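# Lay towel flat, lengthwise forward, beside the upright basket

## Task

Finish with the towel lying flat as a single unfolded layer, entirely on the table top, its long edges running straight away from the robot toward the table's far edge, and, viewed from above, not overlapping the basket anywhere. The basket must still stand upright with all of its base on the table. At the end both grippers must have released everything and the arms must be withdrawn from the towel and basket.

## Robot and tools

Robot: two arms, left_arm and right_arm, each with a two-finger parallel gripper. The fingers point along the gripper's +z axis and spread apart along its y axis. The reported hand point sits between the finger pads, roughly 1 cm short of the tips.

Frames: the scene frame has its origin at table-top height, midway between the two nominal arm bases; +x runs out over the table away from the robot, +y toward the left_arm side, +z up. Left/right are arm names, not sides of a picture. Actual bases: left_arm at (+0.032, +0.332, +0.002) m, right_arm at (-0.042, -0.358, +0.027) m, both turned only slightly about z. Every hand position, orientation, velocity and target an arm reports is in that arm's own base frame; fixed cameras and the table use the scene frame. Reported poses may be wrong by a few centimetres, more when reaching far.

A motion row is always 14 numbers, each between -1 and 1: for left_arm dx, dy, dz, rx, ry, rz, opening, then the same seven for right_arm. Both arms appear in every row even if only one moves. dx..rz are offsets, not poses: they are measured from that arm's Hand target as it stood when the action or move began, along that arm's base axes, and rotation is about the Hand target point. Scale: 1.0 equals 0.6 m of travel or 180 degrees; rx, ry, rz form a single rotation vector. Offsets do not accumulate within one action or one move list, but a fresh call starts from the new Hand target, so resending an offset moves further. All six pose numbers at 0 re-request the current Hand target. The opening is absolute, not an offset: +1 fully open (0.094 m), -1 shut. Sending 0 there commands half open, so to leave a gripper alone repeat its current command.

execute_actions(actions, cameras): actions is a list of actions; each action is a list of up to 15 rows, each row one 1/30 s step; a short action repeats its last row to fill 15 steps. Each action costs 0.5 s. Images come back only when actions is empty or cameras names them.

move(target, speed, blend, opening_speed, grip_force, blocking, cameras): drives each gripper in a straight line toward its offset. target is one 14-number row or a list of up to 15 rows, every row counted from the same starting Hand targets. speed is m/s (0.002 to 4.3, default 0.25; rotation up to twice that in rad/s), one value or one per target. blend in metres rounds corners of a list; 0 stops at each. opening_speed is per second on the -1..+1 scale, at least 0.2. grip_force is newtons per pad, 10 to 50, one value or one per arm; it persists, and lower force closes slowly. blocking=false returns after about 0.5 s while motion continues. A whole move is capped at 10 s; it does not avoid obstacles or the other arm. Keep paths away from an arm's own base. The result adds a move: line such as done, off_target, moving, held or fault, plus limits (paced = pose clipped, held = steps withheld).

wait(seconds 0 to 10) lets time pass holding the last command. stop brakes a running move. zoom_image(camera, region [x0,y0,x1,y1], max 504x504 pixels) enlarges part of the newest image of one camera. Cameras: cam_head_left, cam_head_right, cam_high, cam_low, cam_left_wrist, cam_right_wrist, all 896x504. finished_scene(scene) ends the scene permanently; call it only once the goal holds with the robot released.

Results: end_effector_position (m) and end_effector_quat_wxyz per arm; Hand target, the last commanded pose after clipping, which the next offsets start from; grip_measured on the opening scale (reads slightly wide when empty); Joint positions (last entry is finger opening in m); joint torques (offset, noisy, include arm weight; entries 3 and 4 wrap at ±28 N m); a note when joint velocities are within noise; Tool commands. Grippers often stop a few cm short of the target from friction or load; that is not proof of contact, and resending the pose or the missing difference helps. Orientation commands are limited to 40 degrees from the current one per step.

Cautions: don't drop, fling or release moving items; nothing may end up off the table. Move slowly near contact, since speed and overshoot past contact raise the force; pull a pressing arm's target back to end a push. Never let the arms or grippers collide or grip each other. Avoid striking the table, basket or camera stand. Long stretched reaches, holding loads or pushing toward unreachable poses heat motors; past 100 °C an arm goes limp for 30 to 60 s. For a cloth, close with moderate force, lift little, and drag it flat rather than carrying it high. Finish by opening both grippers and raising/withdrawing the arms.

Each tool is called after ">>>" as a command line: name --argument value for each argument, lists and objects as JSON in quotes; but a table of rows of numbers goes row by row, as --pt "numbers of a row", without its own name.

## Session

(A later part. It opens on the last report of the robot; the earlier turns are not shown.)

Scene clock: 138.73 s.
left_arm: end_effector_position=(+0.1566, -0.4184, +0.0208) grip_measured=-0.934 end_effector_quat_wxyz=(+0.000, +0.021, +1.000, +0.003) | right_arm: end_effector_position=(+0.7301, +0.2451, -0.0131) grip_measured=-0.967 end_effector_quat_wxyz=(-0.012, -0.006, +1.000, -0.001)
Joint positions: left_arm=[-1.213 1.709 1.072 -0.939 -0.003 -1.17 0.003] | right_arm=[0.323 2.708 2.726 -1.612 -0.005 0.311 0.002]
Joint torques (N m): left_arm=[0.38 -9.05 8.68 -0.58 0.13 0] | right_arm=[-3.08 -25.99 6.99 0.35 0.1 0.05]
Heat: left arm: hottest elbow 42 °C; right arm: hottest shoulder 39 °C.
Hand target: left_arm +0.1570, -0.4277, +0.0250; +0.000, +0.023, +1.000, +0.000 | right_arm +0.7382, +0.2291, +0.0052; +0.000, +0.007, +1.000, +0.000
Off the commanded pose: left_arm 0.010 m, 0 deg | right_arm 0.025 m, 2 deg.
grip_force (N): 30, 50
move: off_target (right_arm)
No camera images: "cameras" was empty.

>>> move --target '[0,-0.005,-0.04,0,0,0,-1,0,0,-0.062,0,0,0,-1]' --speed 0.06 --cameras '["cam_head_left","cam_head_right","cam_left_wrist","cam_right_wrist"]'

>>> zoom_image --camera "cam_head_left" --region '[400, 150, 600, 330]'

>>> zoom_image --camera "cam_head_right" --region '[400, 150, 600, 330]'

Scene clock: 141.60 s.
left_arm: end_effector_position=(+0.1578, -0.4218, +0.0050) grip_measured=-0.934 end_effector_quat_wxyz=(+0.000, +0.021, +1.000, +0.006) | right_arm: end_effector_position=(+0.7296, +0.2442, -0.0151) grip_measured=-0.967 end_effector_quat_wxyz=(-0.004, -0.006, +1.000, +0.001)
Joint positions: left_arm=[-1.213 1.746 1.072 -0.907 -0.003 -1.17 0.003] | right_arm=[0.322 2.664 2.635 -1.549 -0.005 0.311 0.002]
Joint torques (N m): left_arm=[0.26 -9.11 7.5 0.36 0.13 -0.02] | right_arm=[-2.9 -22.89 6.37 1.76 0.11 0.01]
Heat: left arm: hottest elbow 42 °C; right arm: hottest shoulder 39 °C.
Hand target: left_arm +0.1570, -0.4307, +0.0010; +0.000, +0.023, +1.000, +0.000 | right_arm +0.7382, +0.2291, -0.0320; +0.000, +0.007, +1.000, +0.001
Off the commanded pose: left_arm 0.010 m, 1 deg | right_arm 0.024 m, 2 deg.
grip_force (N): 30, 50
move: off_target (right_arm)
Images, in order (width x height): cam_head_left 896x504, cam_head_right 896x504, cam_left_wrist 896x504, cam_right_wrist 896x504.

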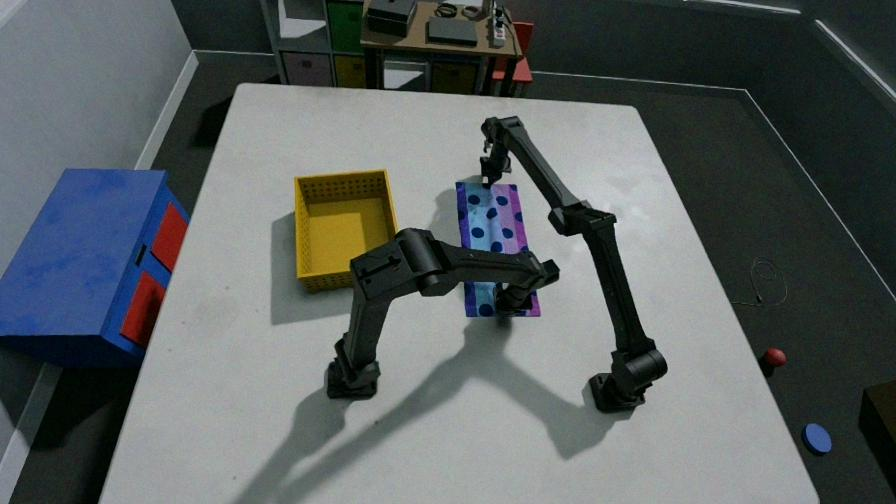

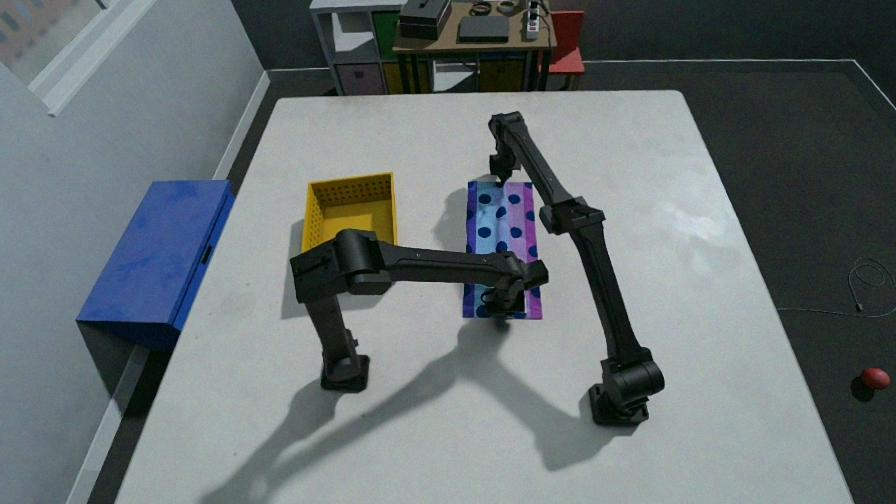

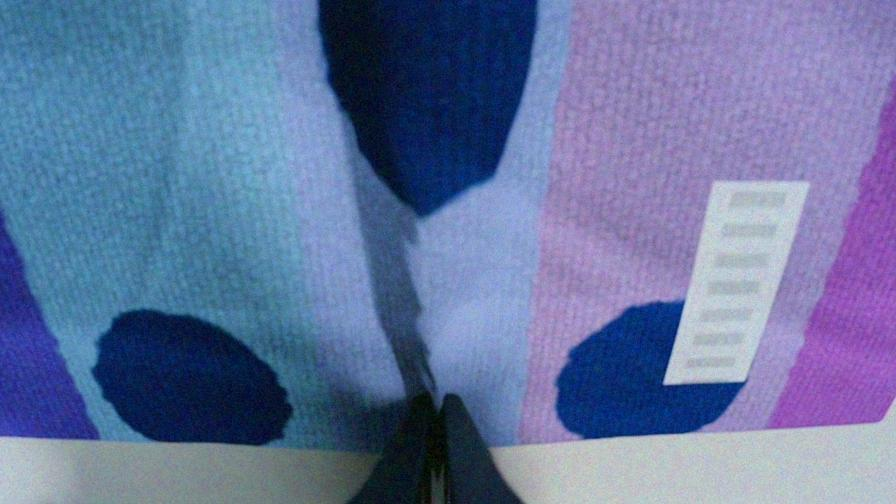

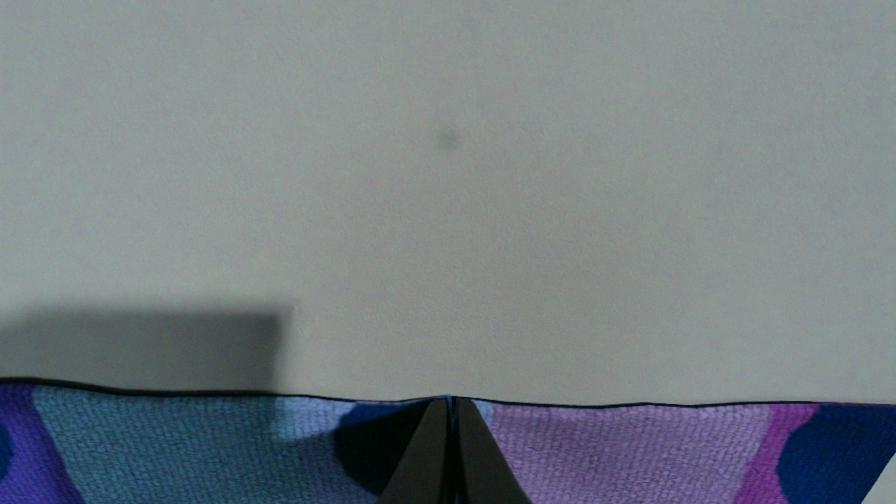

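Scaled by 2.520 from the camera's 896x504 image, which has a finer 1280x720 frame.

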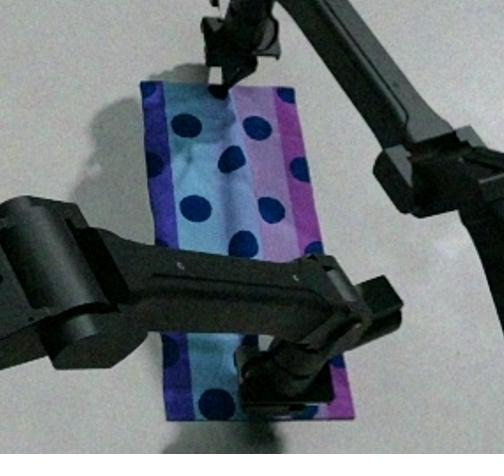

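Scaled by 2.520 from the camera's 896x504 image, which has a finer 1280x720 frame.

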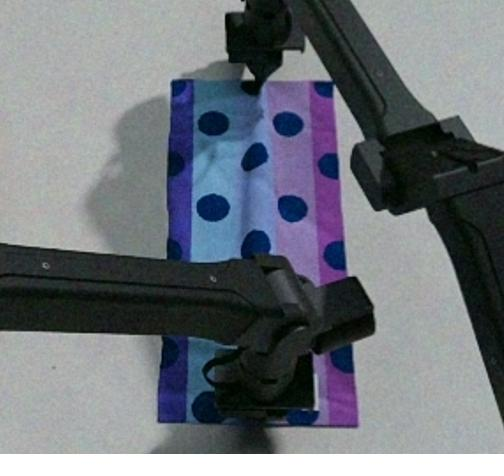

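>>> move --pt "0 0 -0.04 0 0 0 -1 0 0 -0.045 0 0 0 -1" --pt "0 0 -0.04 0 0 0 -0.3 0 0 -0.045 0 0 0 -0.3" --speed 0.06 --opening_speed 0.5 --cameras '["cam_left_wrist","cam_right_wrist"]'

Scene clock: 147.23 s.
left_arm: end_effector_position=(+0.1632, -0.4403, +0.0033) grip_measured=-0.304 end_effector_quat_wxyz=(+0.010, +0.022, +0.999, -0.031) | right_arm: end_effector_position=(+0.7400, +0.2476, -0.0162) grip_measured=-0.303 end_effector_quat_wxyz=(+0.023, -0.005, +1.000, +0.012)
Joint positions: left_arm=[-1.213 1.751 1.072 -0.827 0.004 -1.17 0.033] | right_arm=[0.322 2.638 2.579 -1.461 -0.008 0.311 0.033]
Joint torques (N m): left_arm=[0.21 -6.53 6.08 -0.12 -0.14 -0.02] | right_arm=[-2.78 -20.31 6.38 0.85 0.18 0.04]
Heat: left arm: hottest elbow 42 °C; right arm: hottest shoulder 39 °C.
Hand target: left_arm +0.1571, -0.4308, -0.0229; +0.000, +0.023, +1.000, +0.000 | right_arm +0.7382, +0.2291, -0.0590; +0.000, +0.007, +1.000, +0.001
Off the commanded pose: left_arm 0.029 m, 4 deg | right_arm 0.047 m, 3 deg.
grip_force (N): 30, 50
move: off_target (left_arm, right_arm); target 2's new opening was sent with right_arm's hand 0.046 m and 2 deg from that target
Images, in order (width x height): cam_left_wrist 896x504, cam_right_wrist 896x504.

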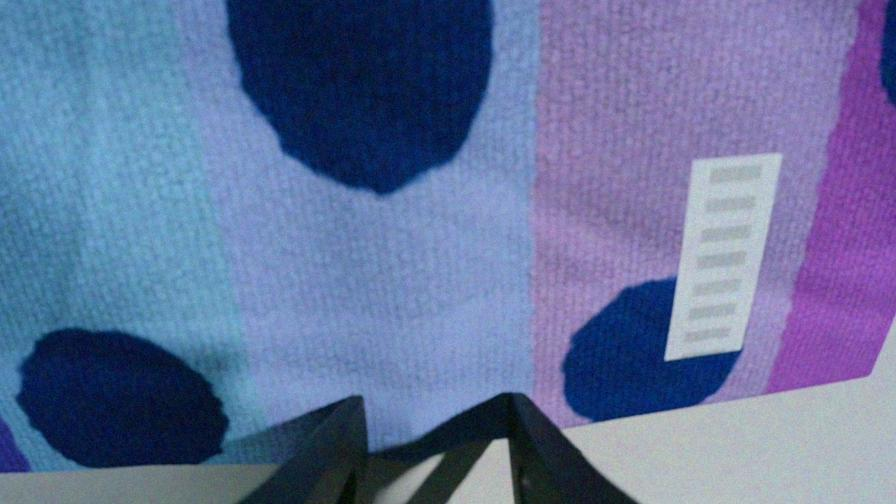

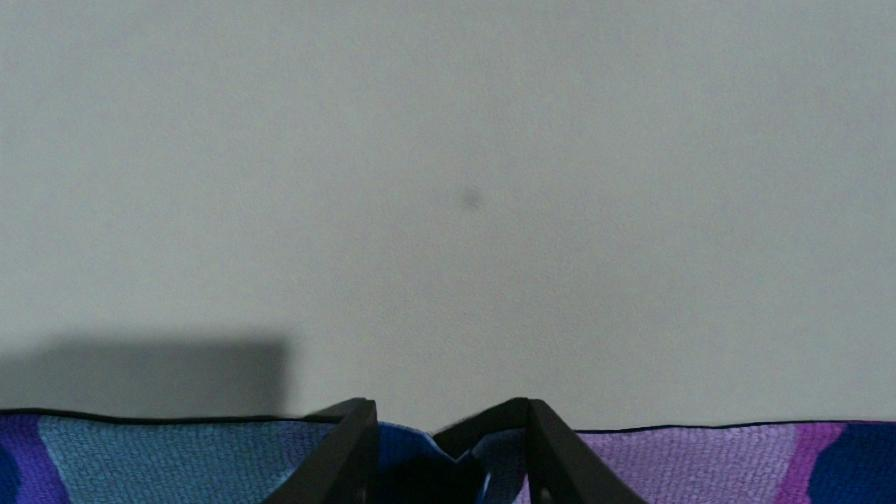

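>>> move --target '[0.01,-0.02,0.16,0,0,0,-0.3,0.0115,0.028,0.2,0,0,0,-0.3]' --speed 0.1 --cameras '["all"]'

Scene clock: 150.60 s.
left_arm: end_effector_position=(+0.1555, -0.4185, +0.0482) grip_measured=-0.302 end_effector_quat_wxyz=(-0.013, +0.022, +0.999, +0.029) | right_arm: end_effector_position=(+0.7353, +0.2438, +0.0357) grip_measured=-0.302 end_effector_quat_wxyz=(+0.006, -0.001, +1.000, +0.004)
Joint positions: left_arm=[-1.213 1.7 1.144 -1.079 0.002 -1.17 0.033] | right_arm=[0.32 2.693 2.826 -1.689 -0.004 0.317 0.033]
Joint torques (N m): left_arm=[0.38 -10.87 11.14 -0.61 -0.05 0] | right_arm=[-1.2 -24.23 11.54 -0.06 0.05 0.16]
Heat: left arm: hottest elbow 42 °C; right arm: hottest shoulder 40 °C.
Hand target: left_arm +0.1631, -0.4428, +0.0731; +0.000, +0.023, +1.000, +0.000 | right_arm +0.7450, +0.2459, +0.0609; +0.000, +0.007, +1.000, +0.001
Off the commanded pose: left_arm 0.036 m, 4 deg | right_arm 0.027 m, 1 deg.
joint sent to its limit (right arm) — joint 4 (wrist pitch), lower limit. The joint targets are off in orientation, not in position.
grip_force (N): 30, 50
move: off_target (left_arm, right_arm)

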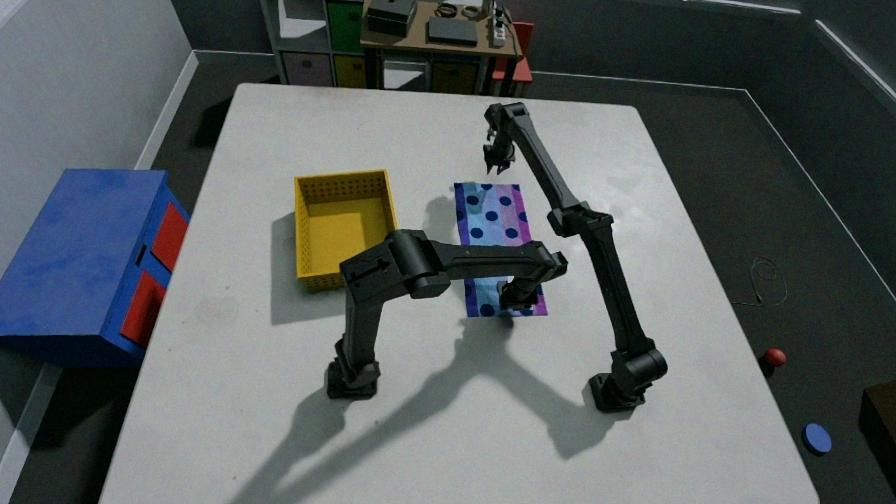

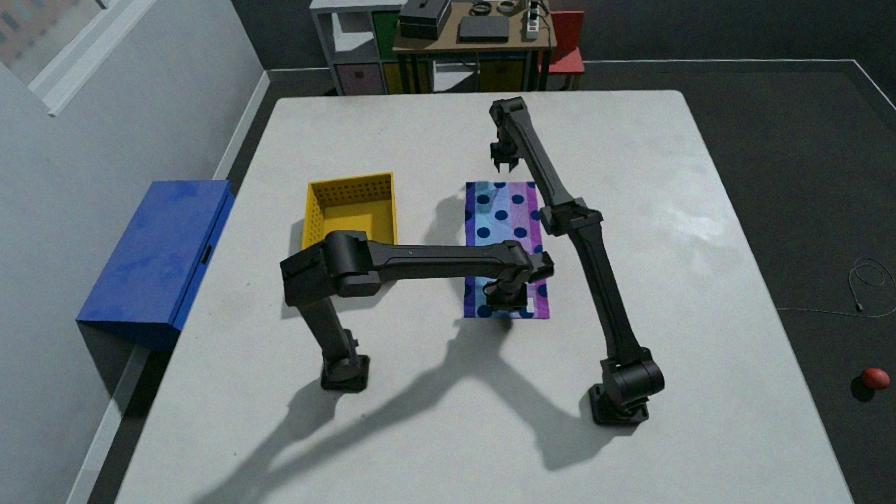

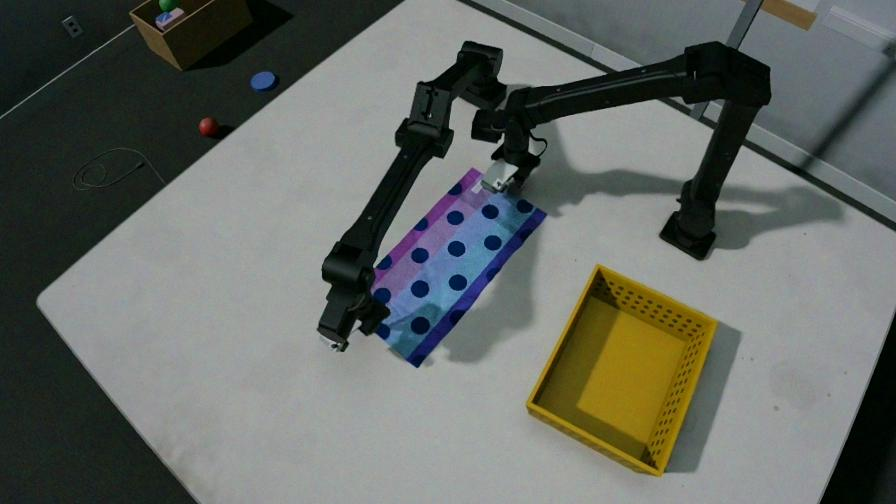

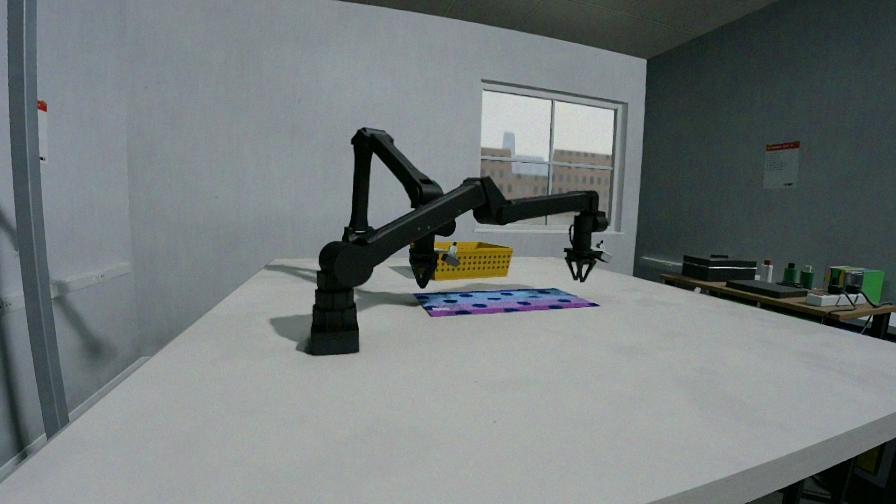

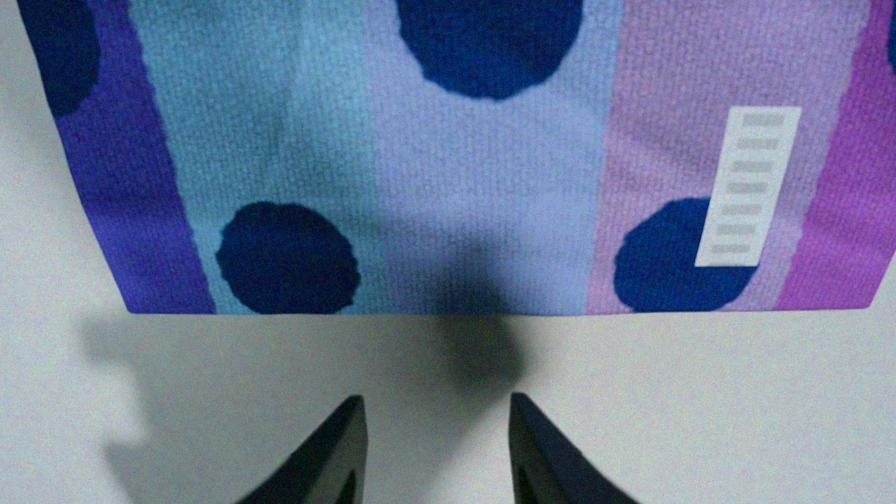

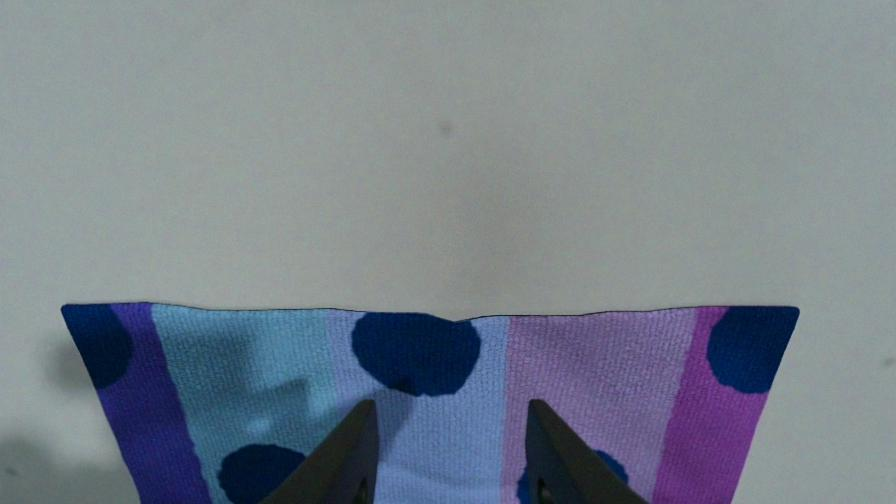

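>>> move --pt "-0.005 0.033 0.15 0 0 0 -0.3 -0.05 -0.033 0.133 0 -0.05 0 -0.3" --pt "0.145 0.655 0.333 0 -0.1 0 -0.3 -0.54 -0.493 0.367 0 -0.1 0 -0.3" --speed 0.25 --blend '[0.03,0]' --cameras '["cam_head_left","cam_head_right","cam_high","cam_low"]'

>>> zoom_image --camera "cam_head_left" --region '[400, 150, 600, 330]'

>>> zoom_image --camera "cam_head_right" --region '[400, 150, 600, 330]'

>>> zoom_image --camera "cam_low" --region '[380, 250, 640, 350]'

Scene clock: 157.53 s.
left_arm: end_effector_position=(+0.2472, -0.0525, +0.2695) grip_measured=-0.302 end_effector_quat_wxyz=(+0.151, +0.024, +0.988, +0.004) | right_arm: end_effector_position=(+0.4256, -0.0466, +0.2786) grip_measured=-0.302 end_effector_quat_wxyz=(+0.157, +0.009, +0.988, +0.002)
Joint positions: left_arm=[-0.261 0.79 0.945 -1.432 -0.078 -0.2 0.033] | right_arm=[-0.124 1.258 1.265 -1.265 -0.039 -0.099 0.033]
Joint torques (N m): left_arm=[2.14 -0.79 9.11 0.46 0.07 0.1] | right_arm=[-1.85 -8.76 7.8 0.47 -0.22 -0.14]
Heat: left arm: hottest elbow 43 °C; right arm: hottest shoulder 40 °C.
Hand target: left_arm +0.2500, -0.0497, +0.2727; +0.156, +0.022, +0.988, +0.004 | right_arm +0.4211, -0.0497, +0.2810; +0.157, +0.006, +0.988, +0.002
Off the commanded pose: left_arm 0.005 m, 1 deg | right_arm 0.006 m, 0 deg.
grip_force (N): 30, 50
move: done
Images, in order (width x height): cam_head_left 896x504, cam_head_right 896x504, cam_high 896x504, cam_low 896x504.

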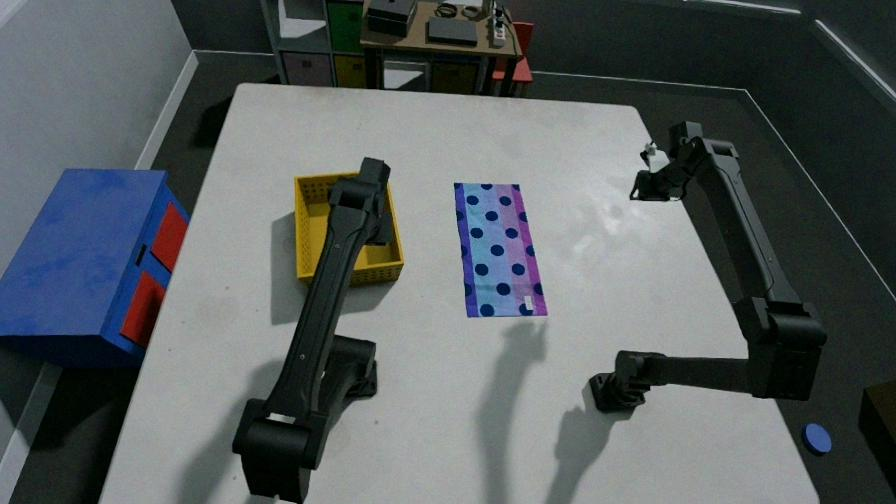

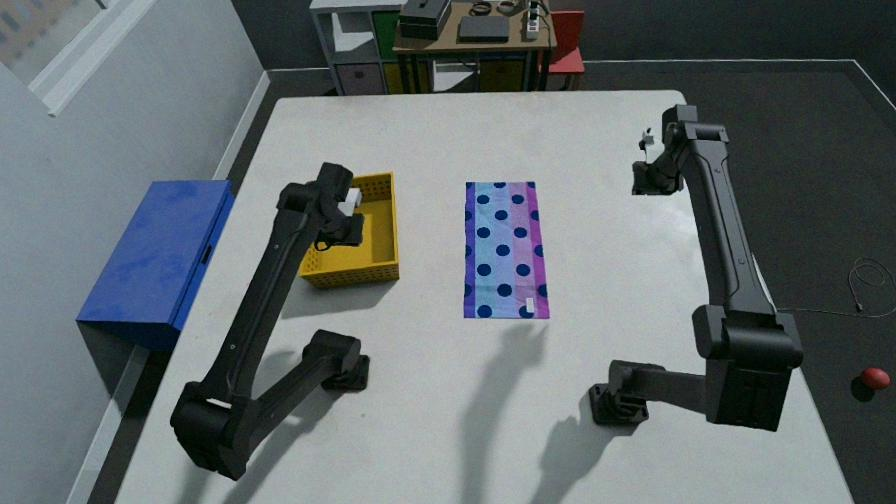

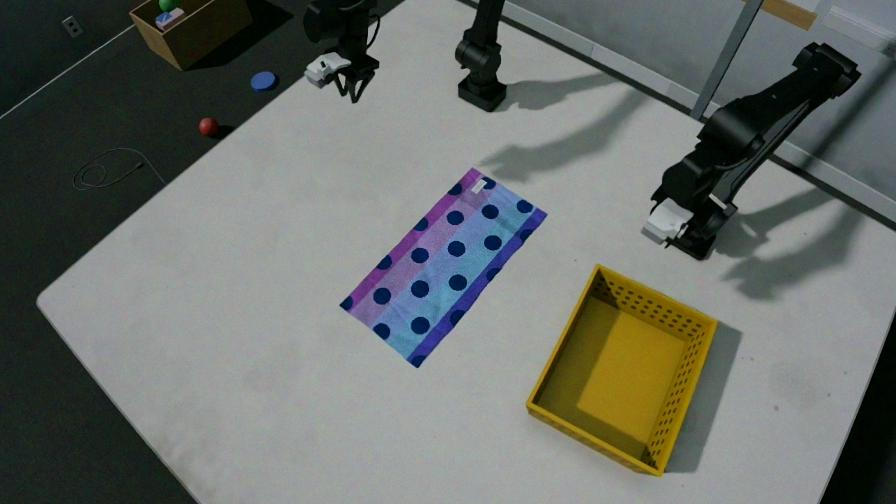

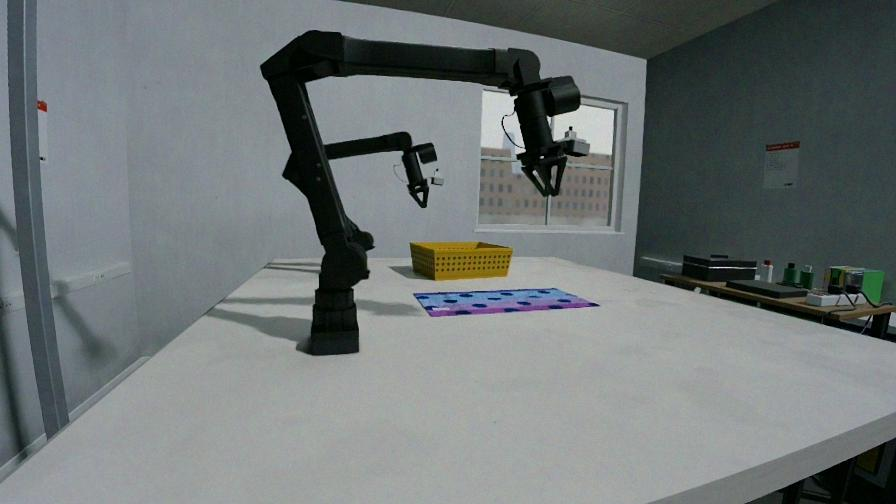

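Scaled by 2.520 from the camera's 896x504 image, which has a finer 1280x720 frame.

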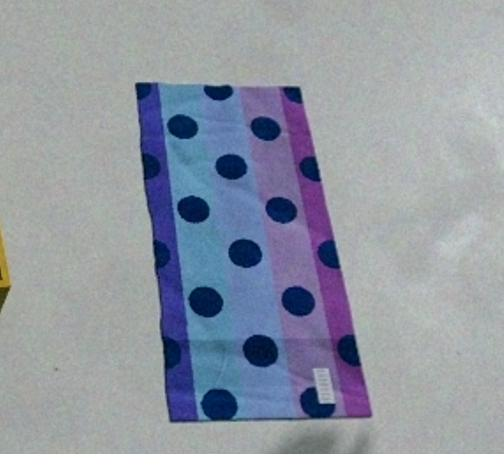

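Scaled by 2.520 from the camera's 896x504 image, which has a finer 1280x720 frame.

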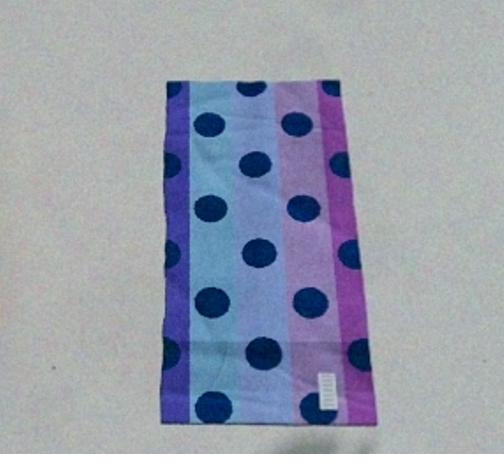

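Scaled by 1.938 from the camera's 896x504 image, which has a finer 1280x720 frame.

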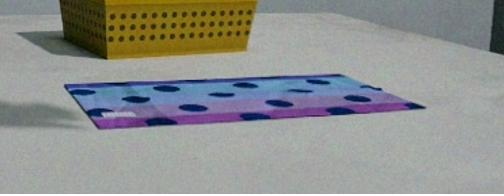

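>>> finished_scene --scene 2

The scene is finished: the task was done.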